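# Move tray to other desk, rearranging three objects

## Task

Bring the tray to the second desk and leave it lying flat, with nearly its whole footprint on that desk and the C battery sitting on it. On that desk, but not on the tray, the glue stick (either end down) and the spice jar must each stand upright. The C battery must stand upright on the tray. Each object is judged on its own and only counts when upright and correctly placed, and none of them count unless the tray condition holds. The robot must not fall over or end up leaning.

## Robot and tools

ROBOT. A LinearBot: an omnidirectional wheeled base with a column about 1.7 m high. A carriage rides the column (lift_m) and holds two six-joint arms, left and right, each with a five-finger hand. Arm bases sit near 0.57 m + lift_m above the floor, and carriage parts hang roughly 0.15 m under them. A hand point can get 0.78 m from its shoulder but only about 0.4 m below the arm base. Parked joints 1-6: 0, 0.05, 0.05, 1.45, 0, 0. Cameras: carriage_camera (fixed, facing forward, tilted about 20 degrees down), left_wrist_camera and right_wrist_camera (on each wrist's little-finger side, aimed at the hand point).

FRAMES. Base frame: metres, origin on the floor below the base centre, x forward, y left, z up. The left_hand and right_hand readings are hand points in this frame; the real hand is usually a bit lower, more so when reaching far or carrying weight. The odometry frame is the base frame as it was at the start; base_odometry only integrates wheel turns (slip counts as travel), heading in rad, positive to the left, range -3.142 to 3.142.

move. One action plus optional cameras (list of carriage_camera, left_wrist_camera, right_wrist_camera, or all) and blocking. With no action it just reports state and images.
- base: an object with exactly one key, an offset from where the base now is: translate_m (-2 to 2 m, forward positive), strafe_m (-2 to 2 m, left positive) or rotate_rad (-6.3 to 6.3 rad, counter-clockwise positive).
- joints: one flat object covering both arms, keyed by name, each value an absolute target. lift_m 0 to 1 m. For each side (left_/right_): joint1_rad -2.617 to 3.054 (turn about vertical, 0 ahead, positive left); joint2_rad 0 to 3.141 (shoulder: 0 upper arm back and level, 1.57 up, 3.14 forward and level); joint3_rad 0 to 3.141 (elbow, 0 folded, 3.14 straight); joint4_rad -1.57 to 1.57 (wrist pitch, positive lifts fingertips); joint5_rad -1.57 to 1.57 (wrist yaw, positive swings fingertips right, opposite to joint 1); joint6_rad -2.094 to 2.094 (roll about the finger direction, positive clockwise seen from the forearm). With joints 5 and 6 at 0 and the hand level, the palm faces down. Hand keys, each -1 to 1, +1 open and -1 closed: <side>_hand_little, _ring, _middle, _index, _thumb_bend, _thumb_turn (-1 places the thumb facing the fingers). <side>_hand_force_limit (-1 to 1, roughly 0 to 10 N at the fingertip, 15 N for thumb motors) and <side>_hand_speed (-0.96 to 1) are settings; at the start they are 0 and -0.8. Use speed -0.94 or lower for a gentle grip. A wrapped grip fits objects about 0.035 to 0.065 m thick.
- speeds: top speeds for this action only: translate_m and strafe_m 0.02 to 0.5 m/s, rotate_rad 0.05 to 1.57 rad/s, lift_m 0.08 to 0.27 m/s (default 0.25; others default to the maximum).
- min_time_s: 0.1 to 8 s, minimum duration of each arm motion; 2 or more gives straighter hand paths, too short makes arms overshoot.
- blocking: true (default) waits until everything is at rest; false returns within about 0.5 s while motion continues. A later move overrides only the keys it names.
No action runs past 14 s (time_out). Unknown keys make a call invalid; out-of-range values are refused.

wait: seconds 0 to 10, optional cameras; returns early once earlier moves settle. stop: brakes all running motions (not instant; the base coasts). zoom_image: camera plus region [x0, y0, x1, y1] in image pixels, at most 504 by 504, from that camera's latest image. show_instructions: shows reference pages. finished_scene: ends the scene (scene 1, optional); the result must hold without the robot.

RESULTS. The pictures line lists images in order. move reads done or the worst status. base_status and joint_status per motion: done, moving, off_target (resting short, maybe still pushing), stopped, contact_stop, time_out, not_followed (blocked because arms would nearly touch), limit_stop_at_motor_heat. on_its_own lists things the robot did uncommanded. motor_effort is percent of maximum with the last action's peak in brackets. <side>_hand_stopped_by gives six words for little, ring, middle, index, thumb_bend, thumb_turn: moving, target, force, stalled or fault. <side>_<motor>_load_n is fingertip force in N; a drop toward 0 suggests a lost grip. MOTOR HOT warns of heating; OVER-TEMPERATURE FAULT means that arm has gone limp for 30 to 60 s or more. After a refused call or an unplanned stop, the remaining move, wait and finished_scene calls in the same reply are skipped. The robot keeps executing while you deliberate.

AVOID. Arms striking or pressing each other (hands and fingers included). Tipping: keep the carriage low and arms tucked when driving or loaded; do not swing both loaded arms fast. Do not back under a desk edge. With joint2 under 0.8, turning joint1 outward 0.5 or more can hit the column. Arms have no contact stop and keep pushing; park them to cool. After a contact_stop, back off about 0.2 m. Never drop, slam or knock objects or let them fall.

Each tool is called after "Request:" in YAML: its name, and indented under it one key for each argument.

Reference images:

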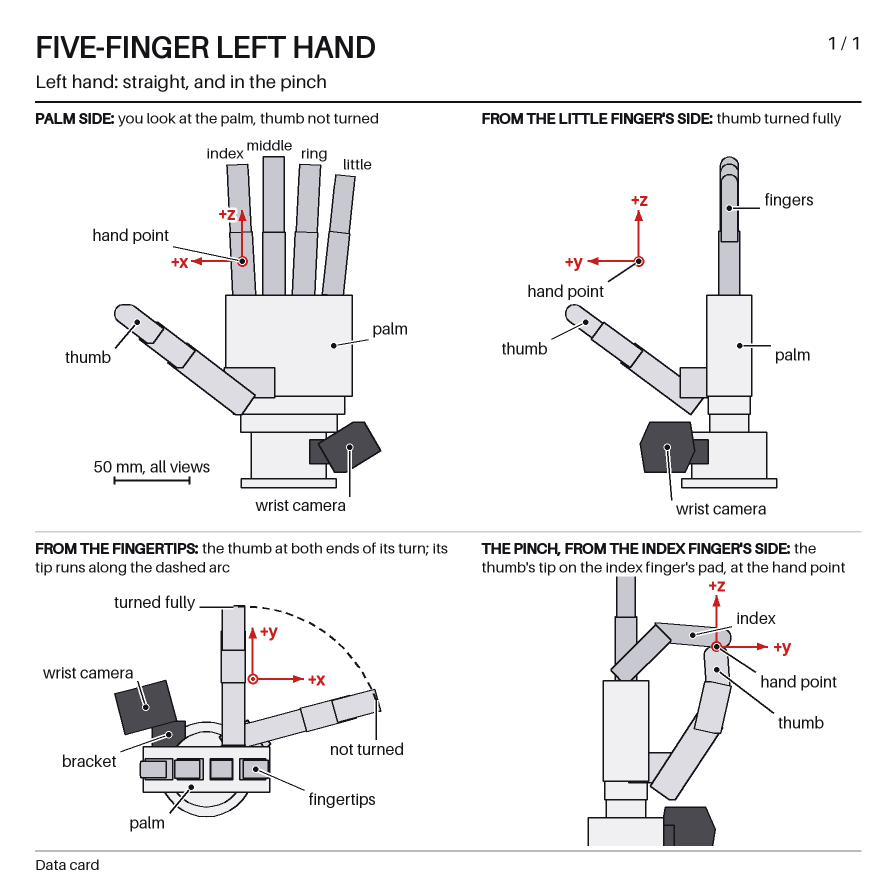

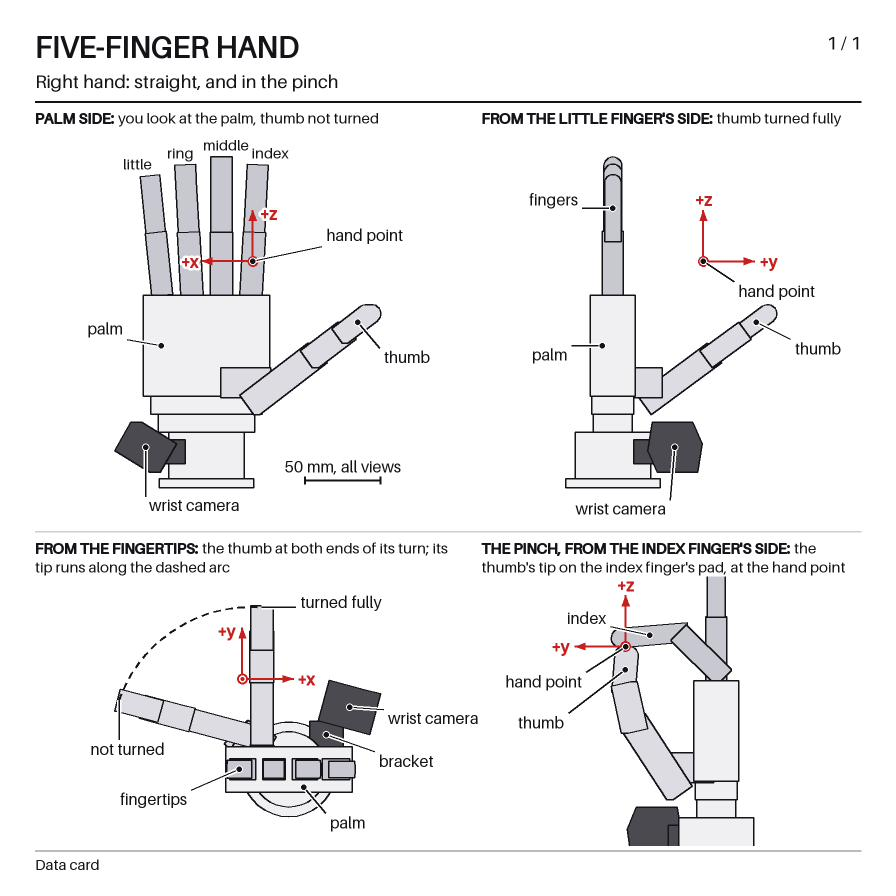

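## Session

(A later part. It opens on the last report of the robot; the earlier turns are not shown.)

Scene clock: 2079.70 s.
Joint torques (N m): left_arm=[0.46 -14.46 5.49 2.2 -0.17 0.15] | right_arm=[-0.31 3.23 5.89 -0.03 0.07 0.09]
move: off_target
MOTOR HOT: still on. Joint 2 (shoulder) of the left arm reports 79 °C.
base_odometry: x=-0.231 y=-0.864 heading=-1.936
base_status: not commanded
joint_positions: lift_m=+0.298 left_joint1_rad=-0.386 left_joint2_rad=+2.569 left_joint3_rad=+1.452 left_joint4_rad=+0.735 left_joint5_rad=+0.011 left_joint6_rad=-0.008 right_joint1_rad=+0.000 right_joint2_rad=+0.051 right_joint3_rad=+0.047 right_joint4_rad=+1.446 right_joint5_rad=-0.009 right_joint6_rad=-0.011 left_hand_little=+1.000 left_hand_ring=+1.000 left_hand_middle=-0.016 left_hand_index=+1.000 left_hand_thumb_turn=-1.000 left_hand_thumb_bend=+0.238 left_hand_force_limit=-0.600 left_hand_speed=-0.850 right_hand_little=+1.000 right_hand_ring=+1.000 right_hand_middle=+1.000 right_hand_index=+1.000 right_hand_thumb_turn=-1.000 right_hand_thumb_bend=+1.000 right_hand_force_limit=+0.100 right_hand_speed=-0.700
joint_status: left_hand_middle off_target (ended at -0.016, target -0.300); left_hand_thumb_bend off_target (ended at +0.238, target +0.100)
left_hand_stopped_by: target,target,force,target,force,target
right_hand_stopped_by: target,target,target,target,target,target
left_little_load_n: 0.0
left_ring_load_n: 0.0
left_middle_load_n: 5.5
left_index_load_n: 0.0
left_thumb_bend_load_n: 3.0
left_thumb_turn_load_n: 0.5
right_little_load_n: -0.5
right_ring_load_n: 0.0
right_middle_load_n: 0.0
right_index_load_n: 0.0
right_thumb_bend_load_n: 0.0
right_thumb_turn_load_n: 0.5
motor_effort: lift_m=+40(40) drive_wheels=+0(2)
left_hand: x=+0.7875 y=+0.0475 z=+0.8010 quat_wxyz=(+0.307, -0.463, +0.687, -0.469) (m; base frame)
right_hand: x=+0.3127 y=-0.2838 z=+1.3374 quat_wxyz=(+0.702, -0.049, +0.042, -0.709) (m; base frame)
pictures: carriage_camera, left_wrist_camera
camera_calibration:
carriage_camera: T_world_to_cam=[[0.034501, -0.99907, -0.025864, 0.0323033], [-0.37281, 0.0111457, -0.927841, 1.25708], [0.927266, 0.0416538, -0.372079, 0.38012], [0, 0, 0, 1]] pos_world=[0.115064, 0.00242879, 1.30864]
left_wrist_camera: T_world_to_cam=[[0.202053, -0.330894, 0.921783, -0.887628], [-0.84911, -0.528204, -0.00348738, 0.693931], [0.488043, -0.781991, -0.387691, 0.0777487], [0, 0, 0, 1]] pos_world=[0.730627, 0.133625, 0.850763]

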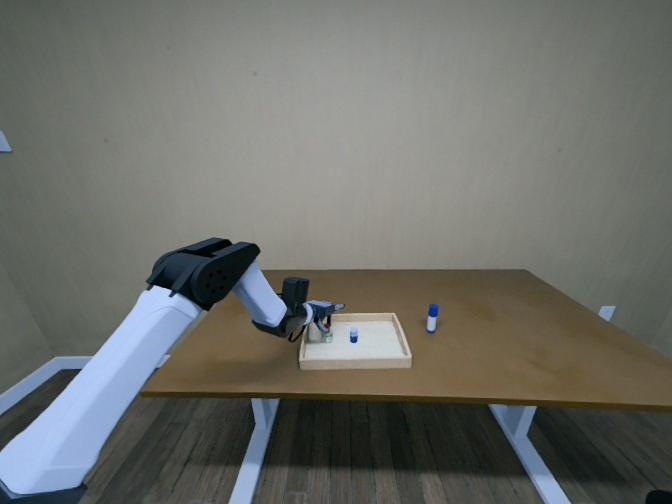

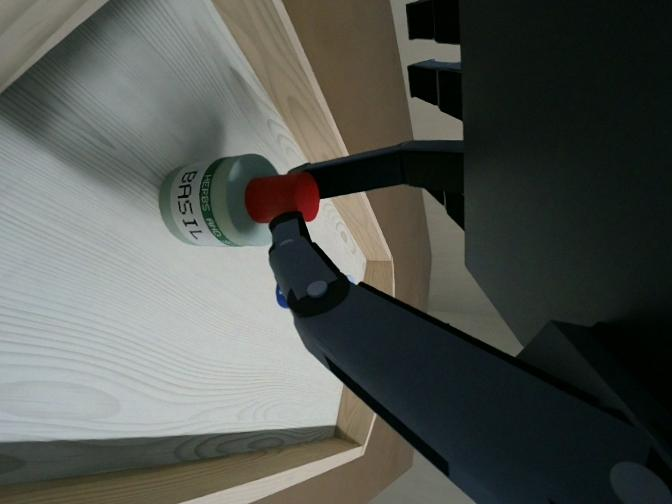

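Request:
move:
  joints: {"left_hand_force_limit":0.0,"left_hand_thumb_bend":-0.1,"left_hand_middle":-0.4}

Request:
move:
  joints: {"lift_m":0.32}
  speeds: {"lift_m":0.08}
  cameras: ["left_wrist_camera"]

Request:
move:
  joints: {"lift_m":0.38}
  speeds: {"lift_m":0.1}
  cameras: ["left_wrist_camera","carriage_camera"]

Request:
zoom_image:
  camera: "carriage_camera"
  region: [270, 270, 410, 390]

Scene clock: 2090.77 s.
Joint torques (N m): left_arm=[0.42 -14.42 5.39 2.18 -0.15 0.14] | right_arm=[-0.36 3.17 5.96 0.04 0.06 0.06]
move: off_target
MOTOR HOT: still on. Joint 2 (shoulder) of the left arm reports 83 °C.
base_odometry: x=-0.231 y=-0.864 heading=-1.936
base_status: not commanded
joint_positions: lift_m=+0.298 left_joint1_rad=-0.386 left_joint2_rad=+2.569 left_joint3_rad=+1.452 left_joint4_rad=+0.737 left_joint5_rad=+0.011 left_joint6_rad=-0.008 right_joint1_rad=+0.000 right_joint2_rad=+0.051 right_joint3_rad=+0.047 right_joint4_rad=+1.446 right_joint5_rad=-0.009 right_joint6_rad=-0.011 left_hand_little=+1.000 left_hand_ring=+1.000 left_hand_middle=-0.016 left_hand_index=+1.000 left_hand_thumb_turn=-1.000 left_hand_thumb_bend=+0.177 left_hand_force_limit=+0.000 left_hand_speed=-0.850 right_hand_little=+1.000 right_hand_ring=+1.000 right_hand_middle=+1.000 right_hand_index=+1.000 right_hand_thumb_turn=-1.000 right_hand_thumb_bend=+1.000 right_hand_force_limit=+0.100 right_hand_speed=-0.700
joint_status: left_hand_middle off_target (ended at -0.016, target -0.400); left_hand_thumb_bend off_target (ended at +0.177, target -0.100); the others done
left_hand_stopped_by: target,target,force,target,force,target
right_hand_stopped_by: target,target,target,target,target,target
left_little_load_n: 0.0
left_ring_load_n: 0.0
left_middle_load_n: 14.5
left_index_load_n: 0.0
left_thumb_bend_load_n: 7.0
left_thumb_turn_load_n: 1.5
right_little_load_n: 0.0
right_ring_load_n: 0.0
right_middle_load_n: 0.0
right_index_load_n: 0.0
right_thumb_bend_load_n: 0.0
right_thumb_turn_load_n: 0.0
motor_effort: lift_m=+40(40) drive_wheels=+0(2)
left_hand: x=+0.7878 y=+0.0474 z=+0.8014 quat_wxyz=(+0.308, -0.462, +0.687, -0.469) (m; base frame)
right_hand: x=+0.3127 y=-0.2838 z=+1.3374 quat_wxyz=(+0.702, -0.049, +0.042, -0.709) (m; base frame)
pictures: none

Scene clock: 2091.43 s.
Joint torques (N m): left_arm=[0.4 -14.38 5.48 2.24 -0.17 0.13] | right_arm=[-0.4 3.25 5.97 0.04 0.06 0.11]
move: done
MOTOR HOT: still on. Joint 2 (shoulder) of the left arm reports 83 °C.
base_odometry: x=-0.231 y=-0.864 heading=-1.936
base_status: not commanded
joint_positions: lift_m=+0.320 left_joint1_rad=-0.386 left_joint2_rad=+2.569 left_joint3_rad=+1.452 left_joint4_rad=+0.732 left_joint5_rad=+0.011 left_joint6_rad=-0.008 right_joint1_rad=+0.000 right_joint2_rad=+0.051 right_joint3_rad=+0.047 right_joint4_rad=+1.447 right_joint5_rad=-0.009 right_joint6_rad=-0.011 left_hand_little=+1.000 left_hand_ring=+1.000 left_hand_middle=-0.016 left_hand_index=+1.000 left_hand_thumb_turn=-1.000 left_hand_thumb_bend=+0.178 left_hand_force_limit=+0.000 left_hand_speed=-0.850 right_hand_little=+1.000 right_hand_ring=+1.000 right_hand_middle=+1.000 right_hand_index=+1.000 right_hand_thumb_turn=-1.000 right_hand_thumb_bend=+1.000 right_hand_force_limit=+0.100 right_hand_speed=-0.700
joint_status: all done
left_hand_stopped_by: target,target,force,target,force,target
right_hand_stopped_by: target,target,target,target,target,target
left_little_load_n: 0.0
left_ring_load_n: 0.0
left_middle_load_n: 14.0
left_index_load_n: 0.0
left_thumb_bend_load_n: 6.5
left_thumb_turn_load_n: 1.5
right_little_load_n: 0.0
right_ring_load_n: 0.0
right_middle_load_n: 0.0
right_index_load_n: -0.5
right_thumb_bend_load_n: 0.0
right_thumb_turn_load_n: 0.0
motor_effort: lift_m=+39(48) drive_wheels=+2(2)
left_hand: x=+0.7870 y=+0.0477 z=+0.8223 quat_wxyz=(+0.306, -0.463, +0.688, -0.468) (m; base frame)
right_hand: x=+0.3125 y=-0.2838 z=+1.3594 quat_wxyz=(+0.702, -0.048, +0.042, -0.710) (m; base frame)
pictures: left_wrist_camera
camera_calibration:
left_wrist_camera: T_world_to_cam=[[0.204615, -0.331897, 0.920857, -0.908285], [-0.849123, -0.528193, -0.00169643, 0.692253], [0.486953, -0.781573, -0.389897, 0.0889694], [0, 0, 0, 1]] pos_world=[0.730332, 0.133723, 0.872263]

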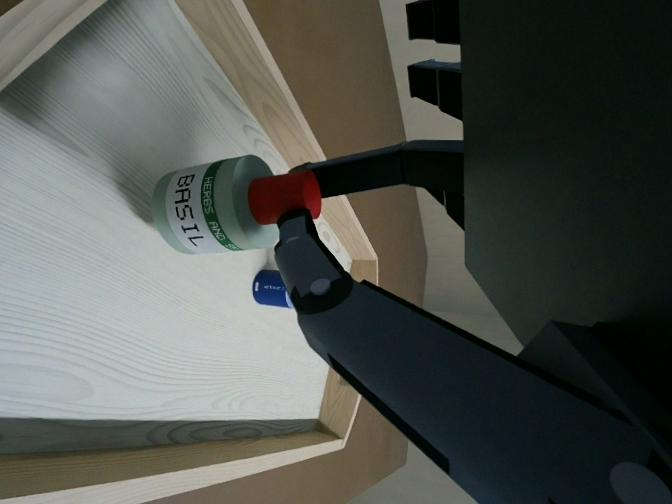

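Scene clock: 2092.43 s.
Joint torques (N m): left_arm=[0.49 -14.26 5.63 2.23 -0.16 0.14] | right_arm=[-0.4 3.1 6.06 0.03 0.07 0.08]
move: done
MOTOR HOT: still on. Joint 2 (shoulder) of the left arm reports 83 °C.
base_odometry: x=-0.231 y=-0.864 heading=-1.936
base_status: not commanded
joint_positions: lift_m=+0.380 left_joint1_rad=-0.386 left_joint2_rad=+2.569 left_joint3_rad=+1.451 left_joint4_rad=+0.730 left_joint5_rad=+0.011 left_joint6_rad=-0.008 right_joint1_rad=+0.000 right_joint2_rad=+0.051 right_joint3_rad=+0.047 right_joint4_rad=+1.447 right_joint5_rad=-0.009 right_joint6_rad=-0.011 left_hand_little=+1.000 left_hand_ring=+1.000 left_hand_middle=-0.016 left_hand_index=+1.000 left_hand_thumb_turn=-1.000 left_hand_thumb_bend=+0.178 left_hand_force_limit=+0.000 left_hand_speed=-0.850 right_hand_little=+1.000 right_hand_ring=+1.000 right_hand_middle=+1.000 right_hand_index=+1.000 right_hand_thumb_turn=-1.000 right_hand_thumb_bend=+1.000 right_hand_force_limit=+0.100 right_hand_speed=-0.700
joint_status: all done
left_hand_stopped_by: target,target,force,target,force,target
right_hand_stopped_by: target,target,target,target,target,target
left_little_load_n: 0.0
left_ring_load_n: -0.5
left_middle_load_n: 14.0
left_index_load_n: 0.0
left_thumb_bend_load_n: 7.0
left_thumb_turn_load_n: 1.5
right_little_load_n: 0.0
right_ring_load_n: 0.0
right_middle_load_n: 0.0
right_index_load_n: 0.0
right_thumb_bend_load_n: 0.0
right_thumb_turn_load_n: 0.0
motor_effort: lift_m=+39(47) drive_wheels=+1(2)
left_hand: x=+0.7864 y=+0.0479 z=+0.8815 quat_wxyz=(+0.306, -0.464, +0.688, -0.467) (m; base frame)
right_hand: x=+0.3125 y=-0.2838 z=+1.4195 quat_wxyz=(+0.702, -0.048, +0.042, -0.710) (m; base frame)
pictures: carriage_camera, left_wrist_camera
camera_calibration:
carriage_camera: T_world_to_cam=[[0.034501, -0.99907, -0.025864, 0.0344267], [-0.37281, 0.0111457, -0.927841, 1.33325], [0.927266, 0.0416538, -0.372079, 0.410668], [0, 0, 0, 1]] pos_world=[0.115064, 0.00242879, 1.39074]
left_wrist_camera: T_world_to_cam=[[0.207245, -0.333015, 0.919864, -0.963721], [-0.849144, -0.528161, 0.000103777, 0.690425], [0.485802, -0.781119, -0.392236, 0.115601], [0, 0, 0, 1]] pos_world=[0.729838, 0.13402, 0.931764]

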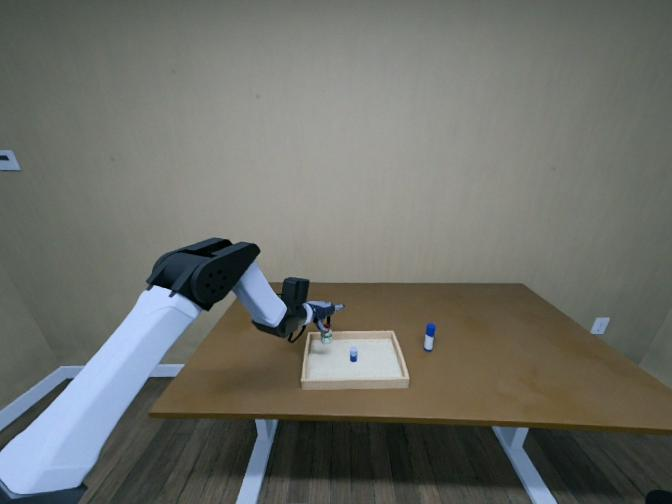

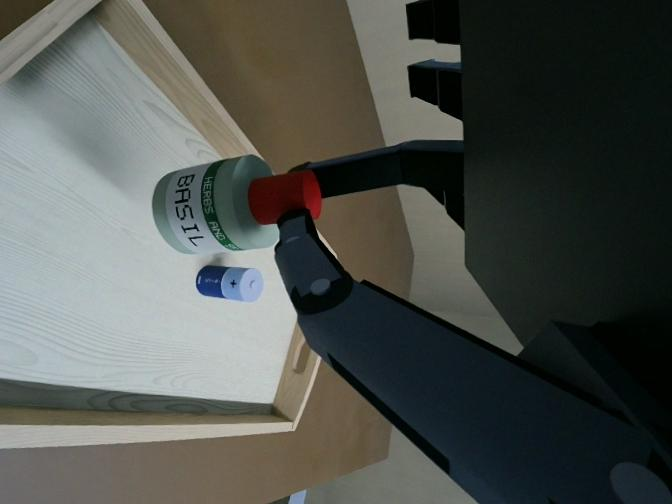

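Scaled by 3.600 from the camera's 672x504 image, which has a finer 960x720 frame.

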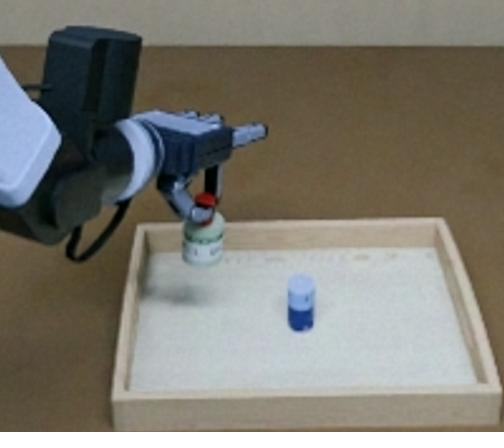

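Request:
move:
  joints: {"left_joint1_rad":0.0}
  min_time_s: 3

Request:
move:
  joints: {"lift_m":0.305}
  speeds: {"lift_m":0.1}
  cameras: ["left_wrist_camera","carriage_camera"]

Request:
zoom_image:
  camera: "carriage_camera"
  region: [200, 250, 340, 370]

Scene clock: 2108.20 s.
Joint torques (N m): left_arm=[0.39 -14.42 5.55 2.24 -0.15 0.13] | right_arm=[-0.31 3.14 5.97 0.01 0.07 0.09]
move: done
MOTOR HOT: still on. Joint 2 (shoulder) of the left arm reports 87 °C.
base_odometry: x=-0.231 y=-0.864 heading=-1.936
base_status: not commanded
joint_positions: lift_m=+0.380 left_joint1_rad=-0.007 left_joint2_rad=+2.569 left_joint3_rad=+1.451 left_joint4_rad=+0.730 left_joint5_rad=+0.011 left_joint6_rad=-0.008 right_joint1_rad=+0.000 right_joint2_rad=+0.051 right_joint3_rad=+0.047 right_joint4_rad=+1.447 right_joint5_rad=-0.009 right_joint6_rad=-0.011 left_hand_little=+1.000 left_hand_ring=+1.000 left_hand_middle=-0.016 left_hand_index=+1.000 left_hand_thumb_turn=-1.000 left_hand_thumb_bend=+0.178 left_hand_force_limit=+0.000 left_hand_speed=-0.850 right_hand_little=+1.000 right_hand_ring=+1.000 right_hand_middle=+1.000 right_hand_index=+1.000 right_hand_thumb_turn=-1.000 right_hand_thumb_bend=+1.000 right_hand_force_limit=+0.100 right_hand_speed=-0.700
joint_status: all done
left_hand_stopped_by: target,target,force,target,force,target
right_hand_stopped_by: target,target,target,target,target,target
left_little_load_n: 0.0
left_ring_load_n: 0.0
left_middle_load_n: 14.0
left_index_load_n: 0.0
left_thumb_bend_load_n: 6.5
left_thumb_turn_load_n: 1.5
right_little_load_n: 0.0
right_ring_load_n: 0.0
right_middle_load_n: 0.0
right_index_load_n: 0.0
right_thumb_bend_load_n: 0.0
right_thumb_turn_load_n: 0.0
motor_effort: lift_m=+39(39) drive_wheels=-1(2)
left_hand: x=+0.8450 y=+0.2778 z=+0.8815 quat_wxyz=(+0.388, -0.585, +0.589, -0.401) (m; base frame)
right_hand: x=+0.3125 y=-0.2838 z=+1.4195 quat_wxyz=(+0.702, -0.048, +0.042, -0.710) (m; base frame)
pictures: none

Scene clock: 2109.33 s.
Joint torques (N m): left_arm=[0.42 -14.43 5.49 2.29 -0.15 0.14] | right_arm=[-0.29 3.15 5.98 0.03 0.08 0.09]
move: done
MOTOR HOT: still on. Joint 2 (shoulder) of the left arm reports 87 °C.
base_odometry: x=-0.231 y=-0.864 heading=-1.937
base_status: not commanded
joint_positions: lift_m=+0.305 left_joint1_rad=-0.007 left_joint2_rad=+2.569 left_joint3_rad=+1.451 left_joint4_rad=+0.726 left_joint5_rad=+0.011 left_joint6_rad=-0.008 right_joint1_rad=+0.000 right_joint2_rad=+0.051 right_joint3_rad=+0.047 right_joint4_rad=+1.447 right_joint5_rad=-0.009 right_joint6_rad=-0.011 left_hand_little=+1.000 left_hand_ring=+1.000 left_hand_middle=-0.016 left_hand_index=+1.000 left_hand_thumb_turn=-1.000 left_hand_thumb_bend=+0.178 left_hand_force_limit=+0.000 left_hand_speed=-0.850 right_hand_little=+1.000 right_hand_ring=+1.000 right_hand_middle=+1.000 right_hand_index=+1.000 right_hand_thumb_turn=-1.000 right_hand_thumb_bend=+1.000 right_hand_force_limit=+0.100 right_hand_speed=-0.700
joint_status: all done
left_hand_stopped_by: target,target,force,target,force,target
right_hand_stopped_by: target,target,target,target,target,target
left_little_load_n: 0.0
left_ring_load_n: 0.0
left_middle_load_n: 14.0
left_index_load_n: 0.0
left_thumb_bend_load_n: 6.5
left_thumb_turn_load_n: 1.5
right_little_load_n: 0.0
right_ring_load_n: 0.0
right_middle_load_n: 0.0
right_index_load_n: 0.0
right_thumb_bend_load_n: 0.0
right_thumb_turn_load_n: 0.0
motor_effort: lift_m=+32(33) drive_wheels=+0(2)
left_hand: x=+0.8443 y=+0.2778 z=+0.8060 quat_wxyz=(+0.387, -0.586, +0.589, -0.399) (m; base frame)
right_hand: x=+0.3124 y=-0.2838 z=+1.3450 quat_wxyz=(+0.702, -0.048, +0.042, -0.710) (m; base frame)
pictures: carriage_camera, left_wrist_camera
camera_calibration:
carriage_camera: T_world_to_cam=[[0.034501, -0.99907, -0.025864, 0.0324998], [-0.37281, 0.0111457, -0.927841, 1.26413], [0.927266, 0.0416538, -0.372079, 0.382948], [0, 0, 0, 1]] pos_world=[0.115064, 0.00242879, 1.31624]
left_wrist_camera: T_world_to_cam=[[0.319653, -0.232705, 0.918515, -0.951464], [-0.593301, -0.804977, 0.00253438, 0.719959], [0.738794, -0.545766, -0.395378, -0.0390627], [0, 0, 0, 1]] pos_world=[0.76015, 0.33682, 0.856665]

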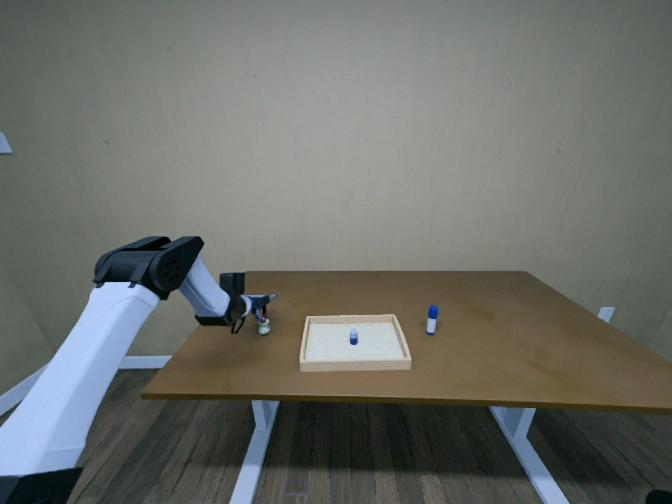

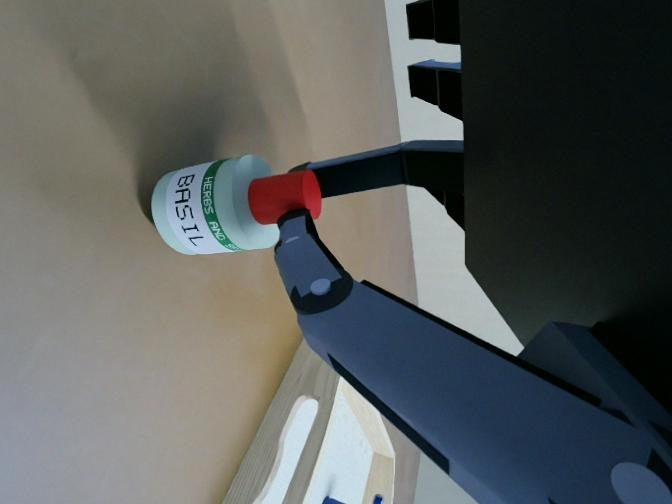

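Scaled by 3.600 from the camera's 672x504 image, which has a finer 960x720 frame.

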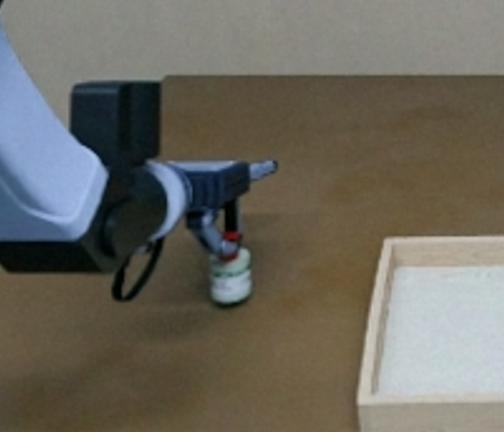

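Lower to contact and release quickly.

Request:
move:
  joints: {"lift_m":0.295}
  speeds: {"lift_m":0.08}

Request:
move:
  joints: {"lift_m":0.290}
  speeds: {"lift_m":0.08}
  cameras: ["left_wrist_camera"]

Scene clock: 2116.03 s.
Joint torques (N m): left_arm=[0.42 -14.45 5.6 2.27 -0.16 0.14] | right_arm=[-0.28 3.33 6.02 0.02 0.07 0.06]
move: done
MOTOR HOT: still on. Joint 2 (shoulder) of the left arm reports 88 °C.
base_odometry: x=-0.231 y=-0.864 heading=-1.937
base_status: not commanded
joint_positions: lift_m=+0.295 left_joint1_rad=-0.007 left_joint2_rad=+2.569 left_joint3_rad=+1.451 left_joint4_rad=+0.730 left_joint5_rad=+0.011 left_joint6_rad=-0.008 right_joint1_rad=+0.000 right_joint2_rad=+0.051 right_joint3_rad=+0.047 right_joint4_rad=+1.448 right_joint5_rad=-0.009 right_joint6_rad=-0.011 left_hand_little=+1.000 left_hand_ring=+1.000 left_hand_middle=-0.016 left_hand_index=+1.000 left_hand_thumb_turn=-1.000 left_hand_thumb_bend=+0.178 left_hand_force_limit=+0.000 left_hand_speed=-0.850 right_hand_little=+1.000 right_hand_ring=+1.000 right_hand_middle=+1.000 right_hand_index=+1.000 right_hand_thumb_turn=-1.000 right_hand_thumb_bend=+1.000 right_hand_force_limit=+0.100 right_hand_speed=-0.700
joint_status: all done
left_hand_stopped_by: target,target,force,target,force,target
right_hand_stopped_by: target,target,target,target,target,target
left_little_load_n: 0.0
left_ring_load_n: 0.0
left_middle_load_n: 14.0
left_index_load_n: 0.0
left_thumb_bend_load_n: 6.5
left_thumb_turn_load_n: 1.5
right_little_load_n: 0.0
right_ring_load_n: 0.0
right_middle_load_n: 0.0
right_index_load_n: 0.0
right_thumb_bend_load_n: 0.0
right_thumb_turn_load_n: 0.0
motor_effort: lift_m=+32(34) drive_wheels=+1(2)
left_hand: x=+0.8448 y=+0.2778 z=+0.7968 quat_wxyz=(+0.388, -0.585, +0.589, -0.401) (m; base frame)
right_hand: x=+0.3123 y=-0.2838 z=+1.3350 quat_wxyz=(+0.702, -0.048, +0.042, -0.710) (m; base frame)
pictures: none

Scene clock: 2116.47 s.
Joint torques (N m): left_arm=[0.42 -14.42 5.55 2.11 -0.16 0.13] | right_arm=[-0.39 3.33 6.01 0.03 0.05 0.05]
move: done
MOTOR HOT: still on. Joint 2 (shoulder) of the left arm reports 89 °C.
base_odometry: x=-0.231 y=-0.864 heading=-1.937
base_status: not commanded
joint_positions: lift_m=+0.290 left_joint1_rad=-0.007 left_joint2_rad=+2.569 left_joint3_rad=+1.451 left_joint4_rad=+0.745 left_joint5_rad=+0.011 left_joint6_rad=-0.008 right_joint1_rad=+0.000 right_joint2_rad=+0.051 right_joint3_rad=+0.047 right_joint4_rad=+1.448 right_joint5_rad=-0.009 right_joint6_rad=-0.011 left_hand_little=+1.000 left_hand_ring=+1.000 left_hand_middle=-0.016 left_hand_index=+1.000 left_hand_thumb_turn=-1.000 left_hand_thumb_bend=+0.178 left_hand_force_limit=+0.000 left_hand_speed=-0.850 right_hand_little=+1.000 right_hand_ring=+1.000 right_hand_middle=+1.000 right_hand_index=+1.000 right_hand_thumb_turn=-1.000 right_hand_thumb_bend=+1.000 right_hand_force_limit=+0.100 right_hand_speed=-0.700
joint_status: all done
left_hand_stopped_by: target,target,force,target,force,target
right_hand_stopped_by: target,target,target,target,target,target
left_little_load_n: 0.0
left_ring_load_n: 0.0
left_middle_load_n: 14.0
left_index_load_n: 0.0
left_thumb_bend_load_n: 6.5
left_thumb_turn_load_n: 1.5
right_little_load_n: 0.0
right_ring_load_n: 0.0
right_middle_load_n: 0.0
right_index_load_n: 0.0
right_thumb_bend_load_n: 0.0
right_thumb_turn_load_n: 0.0
motor_effort: lift_m=+31(34) drive_wheels=+1(1)
left_hand: x=+0.8471 y=+0.2778 z=+0.7951 quat_wxyz=(+0.392, -0.582, +0.586, -0.405) (m; base frame)
right_hand: x=+0.3123 y=-0.2838 z=+1.3300 quat_wxyz=(+0.702, -0.048, +0.042, -0.710) (m; base frame)
pictures: left_wrist_camera
camera_calibration:
left_wrist_camera: T_world_to_cam=[[0.302714, -0.232565, 0.924271, -0.932666], [-0.593282, -0.804953, -0.00823304, 0.730164], [0.74591, -0.545861, -0.381647, -0.062326], [0, 0, 0, 1]] pos_world=[0.762014, 0.336821, 0.844262]

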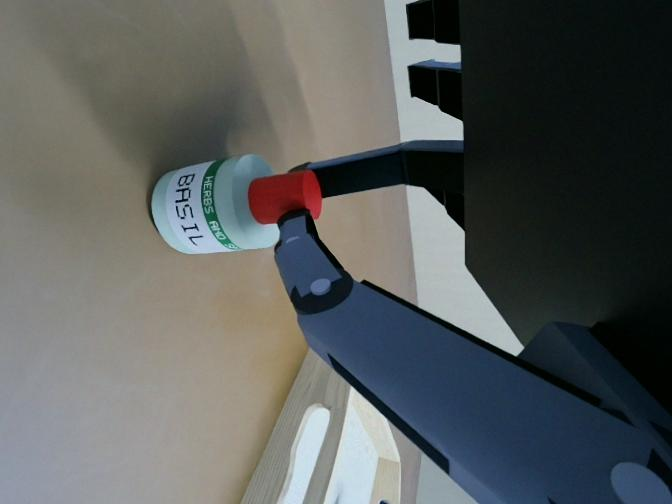

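Request:
move:
  joints: {"left_hand_thumb_bend":0.5,"left_hand_middle":0.25}

Request:
move:
  joints: {"left_hand_speed":-0.6,"left_hand_thumb_bend":0.9,"left_hand_middle":1}
  cameras: ["left_wrist_camera"]

Request:
move:
  joints: {"lift_m":0.42}
  speeds: {"lift_m":0.1}
  cameras: ["left_wrist_camera","carriage_camera"]

Request:
move:
  joints: {"left_joint1_rad":0.0,"left_joint2_rad":1.6,"left_joint3_rad":1.2,"left_joint4_rad":0.4}
  min_time_s: 2.5

Request:
move:
  joints: {"left_joint1_rad":0.0,"left_joint2_rad":0.05,"left_joint3_rad":0.05,"left_joint4_rad":1.45,"left_joint5_rad":0,"left_joint6_rad":0}
  min_time_s: 3
  cameras: ["carriage_camera"]

Request:
zoom_image:
  camera: "carriage_camera"
  region: [220, 290, 470, 430]

Scene clock: 2132.23 s.
Joint torques (N m): left_arm=[0.36 -14.38 5.56 2.11 -0.16 0.14] | right_arm=[-0.43 3.17 6.05 0 0.07 0.09]
move: done
MOTOR HOT: still on. Joint 2 (shoulder) of the left arm reports 91 °C.
base_odometry: x=-0.231 y=-0.864 heading=-1.937
base_status: not commanded
joint_positions: lift_m=+0.290 left_joint1_rad=-0.007 left_joint2_rad=+2.569 left_joint3_rad=+1.451 left_joint4_rad=+0.743 left_joint5_rad=+0.011 left_joint6_rad=-0.008 right_joint1_rad=+0.000 right_joint2_rad=+0.051 right_joint3_rad=+0.047 right_joint4_rad=+1.448 right_joint5_rad=-0.009 right_joint6_rad=-0.011 left_hand_little=+1.000 left_hand_ring=+1.000 left_hand_middle=+0.250 left_hand_index=+1.000 left_hand_thumb_turn=-1.000 left_hand_thumb_bend=+0.500 left_hand_force_limit=+0.000 left_hand_speed=-0.850 right_hand_little=+1.000 right_hand_ring=+1.000 right_hand_middle=+1.000 right_hand_index=+1.000 right_hand_thumb_turn=-1.000 right_hand_thumb_bend=+1.000 right_hand_force_limit=+0.100 right_hand_speed=-0.700
joint_status: all done
left_hand_stopped_by: target,target,target,target,target,target
right_hand_stopped_by: target,target,target,target,target,target
left_little_load_n: 0.0
left_ring_load_n: 0.0
left_middle_load_n: 0.0
left_index_load_n: 0.0
left_thumb_bend_load_n: 0.0
left_thumb_turn_load_n: 0.0
right_little_load_n: 0.0
right_ring_load_n: 0.0
right_middle_load_n: 0.0
right_index_load_n: 0.0
right_thumb_bend_load_n: 0.0
right_thumb_turn_load_n: 0.0
motor_effort: lift_m=+31(31) drive_wheels=+0(3)
left_hand: x=+0.8469 y=+0.2778 z=+0.7949 quat_wxyz=(+0.392, -0.582, +0.586, -0.404) (m; base frame)
right_hand: x=+0.3123 y=-0.2838 z=+1.3300 quat_wxyz=(+0.702, -0.048, +0.042, -0.710) (m; base frame)
pictures: none

Scene clock: 2133.43 s.
Joint torques (N m): left_arm=[0.43 -14.41 5.57 2.12 -0.15 0.13] | right_arm=[-0.36 3.25 6.04 0 0.06 0.04]
move: done
MOTOR HOT: still on. Joint 2 (shoulder) of the left arm reports 91 °C.
base_odometry: x=-0.231 y=-0.864 heading=-1.937
base_status: not commanded
joint_positions: lift_m=+0.290 left_joint1_rad=-0.007 left_joint2_rad=+2.569 left_joint3_rad=+1.451 left_joint4_rad=+0.743 left_joint5_rad=+0.011 left_joint6_rad=-0.008 right_joint1_rad=+0.000 right_joint2_rad=+0.051 right_joint3_rad=+0.047 right_joint4_rad=+1.448 right_joint5_rad=-0.009 right_joint6_rad=-0.011 left_hand_little=+1.000 left_hand_ring=+1.000 left_hand_middle=+1.000 left_hand_index=+1.000 left_hand_thumb_turn=-1.000 left_hand_thumb_bend=+0.900 left_hand_force_limit=+0.000 left_hand_speed=-0.600 right_hand_little=+1.000 right_hand_ring=+1.000 right_hand_middle=+1.000 right_hand_index=+1.000 right_hand_thumb_turn=-1.000 right_hand_thumb_bend=+1.000 right_hand_force_limit=+0.100 right_hand_speed=-0.700
joint_status: all done
left_hand_stopped_by: target,target,target,target,target,target
right_hand_stopped_by: target,target,target,target,target,target
left_little_load_n: 0.0
left_ring_load_n: 0.0
left_middle_load_n: 0.0
left_index_load_n: 0.0
left_thumb_bend_load_n: 0.0
left_thumb_turn_load_n: 0.0
right_little_load_n: 0.0
right_ring_load_n: 0.0
right_middle_load_n: 0.0
right_index_load_n: 0.0
right_thumb_bend_load_n: 0.0
right_thumb_turn_load_n: 0.0
motor_effort: lift_m=+31(31) drive_wheels=-1(2)
left_hand: x=+0.8469 y=+0.2778 z=+0.7949 quat_wxyz=(+0.392, -0.582, +0.586, -0.404) (m; base frame)
right_hand: x=+0.3123 y=-0.2838 z=+1.3300 quat_wxyz=(+0.702, -0.048, +0.042, -0.710) (m; base frame)
pictures: left_wrist_camera
camera_calibration:
left_wrist_camera: T_world_to_cam=[[0.303807, -0.232572, 0.923911, -0.932978], [-0.593264, -0.804972, -0.00755032, 0.729522], [0.745479, -0.54583, -0.382533, -0.0612642], [0, 0, 0, 1]] pos_world=[0.761916, 0.336821, 0.844062]

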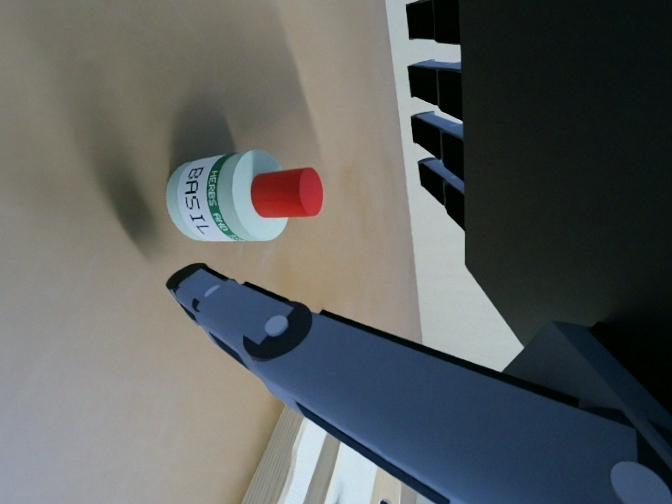

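Scene clock: 2135.13 s.
Joint torques (N m): left_arm=[0.36 -14.37 5.5 2.2 -0.15 0.14] | right_arm=[-0.47 3.26 6.05 0.01 0.08 0.09]
move: done
MOTOR HOT: still on. Joint 2 (shoulder) of the left arm reports 92 °C.
base_odometry: x=-0.231 y=-0.864 heading=-1.937
base_status: not commanded
joint_positions: lift_m=+0.420 left_joint1_rad=-0.007 left_joint2_rad=+2.569 left_joint3_rad=+1.451 left_joint4_rad=+0.737 left_joint5_rad=+0.011 left_joint6_rad=-0.008 right_joint1_rad=+0.000 right_joint2_rad=+0.050 right_joint3_rad=+0.046 right_joint4_rad=+1.448 right_joint5_rad=-0.009 right_joint6_rad=-0.011 left_hand_little=+1.000 left_hand_ring=+1.000 left_hand_middle=+1.000 left_hand_index=+1.000 left_hand_thumb_turn=-1.000 left_hand_thumb_bend=+0.900 left_hand_force_limit=+0.000 left_hand_speed=-0.600 right_hand_little=+1.000 right_hand_ring=+1.000 right_hand_middle=+1.000 right_hand_index=+1.000 right_hand_thumb_turn=-1.000 right_hand_thumb_bend=+1.000 right_hand_force_limit=+0.100 right_hand_speed=-0.700
joint_status: all done
left_hand_stopped_by: target,target,target,target,target,target
right_hand_stopped_by: target,target,target,target,target,target
left_little_load_n: 0.0
left_ring_load_n: 0.0
left_middle_load_n: 0.0
left_index_load_n: 0.0
left_thumb_bend_load_n: 0.0
left_thumb_turn_load_n: 0.0
right_little_load_n: 0.0
right_ring_load_n: 0.0
right_middle_load_n: 0.0
right_index_load_n: 0.0
right_thumb_bend_load_n: 0.0
right_thumb_turn_load_n: 0.0
motor_effort: lift_m=+39(50) drive_wheels=+0(3)
left_hand: x=+0.8458 y=+0.2778 z=+0.9227 quat_wxyz=(+0.390, -0.584, +0.587, -0.402) (m; base frame)
right_hand: x=+0.3123 y=-0.2838 z=+1.4594 quat_wxyz=(+0.702, -0.048, +0.042, -0.710) (m; base frame)
pictures: carriage_camera, left_wrist_camera
camera_calibration:
carriage_camera: T_world_to_cam=[[0.034501, -0.99907, -0.025864, 0.0354613], [-0.37281, 0.0111457, -0.927841, 1.37037], [0.927266, 0.0416538, -0.372079, 0.425551], [0, 0, 0, 1]] pos_world=[0.115064, 0.00242879, 1.43074]
left_wrist_camera: T_world_to_cam=[[0.310149, -0.232612, 0.921791, -1.05409], [-0.593306, -0.804969, -0.00350597, 0.726063], [0.742829, -0.545817, -0.387671, -0.00447692], [0, 0, 0, 1]] pos_world=[0.761029, 0.33682, 0.972463]

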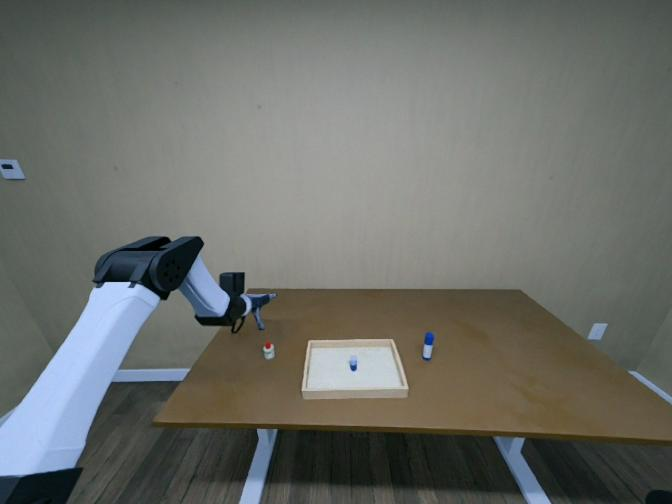

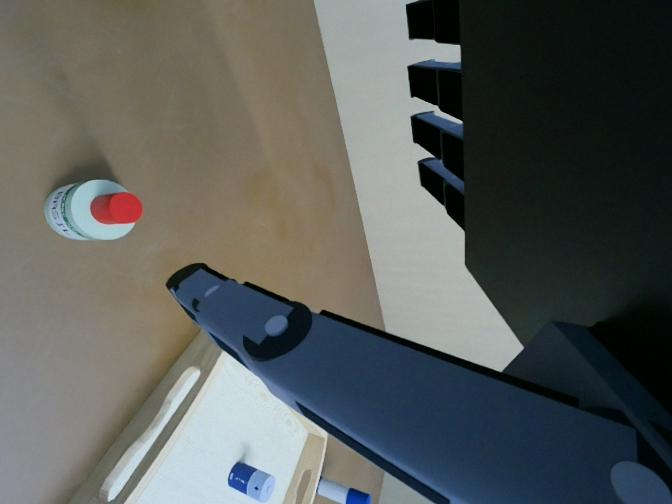

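Scene clock: 2137.93 s.
Joint torques (N m): left_arm=[0.36 -10.41 6.72 2.13 -0.16 0.13] | right_arm=[-0.38 3.37 6 0.02 0.07 0.07]
move: done
MOTOR HOT: still on. Joint 2 (shoulder) of the left arm reports 92 °C.
base_odometry: x=-0.231 y=-0.864 heading=-1.937
base_status: not commanded
joint_positions: lift_m=+0.420 left_joint1_rad=-0.007 left_joint2_rad=+1.632 left_joint3_rad=+1.210 left_joint4_rad=+0.410 left_joint5_rad=+0.011 left_joint6_rad=-0.008 right_joint1_rad=+0.000 right_joint2_rad=+0.050 right_joint3_rad=+0.046 right_joint4_rad=+1.448 right_joint5_rad=-0.009 right_joint6_rad=-0.011 left_hand_little=+1.000 left_hand_ring=+1.000 left_hand_middle=+1.000 left_hand_index=+1.000 left_hand_thumb_turn=-1.000 left_hand_thumb_bend=+0.900 left_hand_force_limit=+0.000 left_hand_speed=-0.600 right_hand_little=+1.000 right_hand_ring=+1.000 right_hand_middle=+1.000 right_hand_index=+1.000 right_hand_thumb_turn=-1.000 right_hand_thumb_bend=+1.000 right_hand_force_limit=+0.100 right_hand_speed=-0.700
joint_status: all done
left_hand_stopped_by: target,target,target,target,target,target
right_hand_stopped_by: target,target,target,target,target,target
left_little_load_n: 0.0
left_ring_load_n: 0.0
left_middle_load_n: 0.0
left_index_load_n: 0.0
left_thumb_bend_load_n: 0.0
left_thumb_turn_load_n: 0.0
right_little_load_n: 0.0
right_ring_load_n: 0.0
right_middle_load_n: 0.0
right_index_load_n: 0.0
right_thumb_bend_load_n: 0.0
right_thumb_turn_load_n: 0.0
motor_effort: lift_m=+39(39) drive_wheels=-1(2)
left_hand: x=+0.7679 y=+0.2783 z=+1.2836 quat_wxyz=(+0.490, -0.501, +0.505, -0.503) (m; base frame)
right_hand: x=+0.3123 y=-0.2838 z=+1.4594 quat_wxyz=(+0.702, -0.048, +0.042, -0.710) (m; base frame)
pictures: none

Scene clock: 2141.23 s.
Joint torques (N m): left_arm=[0.43 2.36 4.63 0.26 -0.16 0.13] | right_arm=[-0.31 3.26 6.04 0 0.07 0.06]
move: done
MOTOR HOT: still on. Joint 2 (shoulder) of the left arm reports 89 °C.
base_odometry: x=-0.231 y=-0.864 heading=-1.937
base_status: not commanded
joint_positions: lift_m=+0.420 left_joint1_rad=-0.007 left_joint2_rad=+0.060 left_joint3_rad=+0.059 left_joint4_rad=+1.437 left_joint5_rad=+0.011 left_joint6_rad=-0.008 right_joint1_rad=+0.000 right_joint2_rad=+0.050 right_joint3_rad=+0.046 right_joint4_rad=+1.448 right_joint5_rad=-0.009 right_joint6_rad=-0.011 left_hand_little=+1.000 left_hand_ring=+1.000 left_hand_middle=+1.000 left_hand_index=+1.000 left_hand_thumb_turn=-1.000 left_hand_thumb_bend=+0.900 left_hand_force_limit=+0.000 left_hand_speed=-0.600 right_hand_little=+1.000 right_hand_ring=+1.000 right_hand_middle=+1.000 right_hand_index=+1.000 right_hand_thumb_turn=-1.000 right_hand_thumb_bend=+1.000 right_hand_force_limit=+0.100 right_hand_speed=-0.700
joint_status: all done
left_hand_stopped_by: target,target,target,target,target,target
right_hand_stopped_by: target,target,target,target,target,target
left_little_load_n: 0.0
left_ring_load_n: 0.0
left_middle_load_n: 0.0
left_index_load_n: 0.0
left_thumb_bend_load_n: 0.0
left_thumb_turn_load_n: 0.0
right_little_load_n: 0.5
right_ring_load_n: 0.0
right_middle_load_n: 0.0
right_index_load_n: 0.0
right_thumb_bend_load_n: 0.0
right_thumb_turn_load_n: 0.0
motor_effort: lift_m=+39(39) drive_wheels=+0(2)
left_hand: x=+0.3134 y=+0.2814 z=+1.4619 quat_wxyz=(+0.700, -0.044, +0.052, -0.711) (m; base frame)
right_hand: x=+0.3123 y=-0.2838 z=+1.4594 quat_wxyz=(+0.702, -0.048, +0.042, -0.710) (m; base frame)
pictures: carriage_camera
camera_calibration:
carriage_camera: T_world_to_cam=[[0.034501, -0.99907, -0.025864, 0.0354613], [-0.37281, 0.0111457, -0.927841, 1.37037], [0.927266, 0.0416538, -0.372079, 0.425551], [0, 0, 0, 1]] pos_world=[0.115064, 0.00242879, 1.43074]

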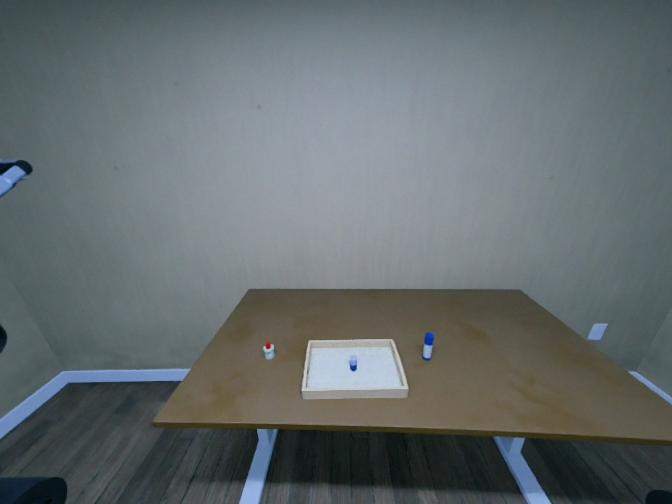

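Scaled by 2.016 from the camera's 672x504 image, which has a finer 960x720 frame.

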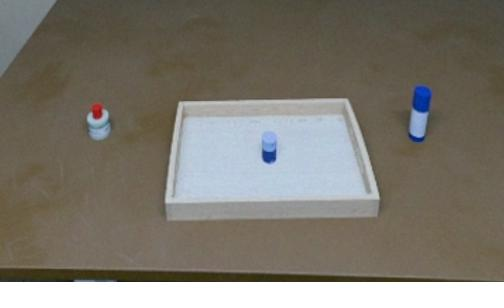

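Request:
finished_scene:

The scene is finished: the task was done.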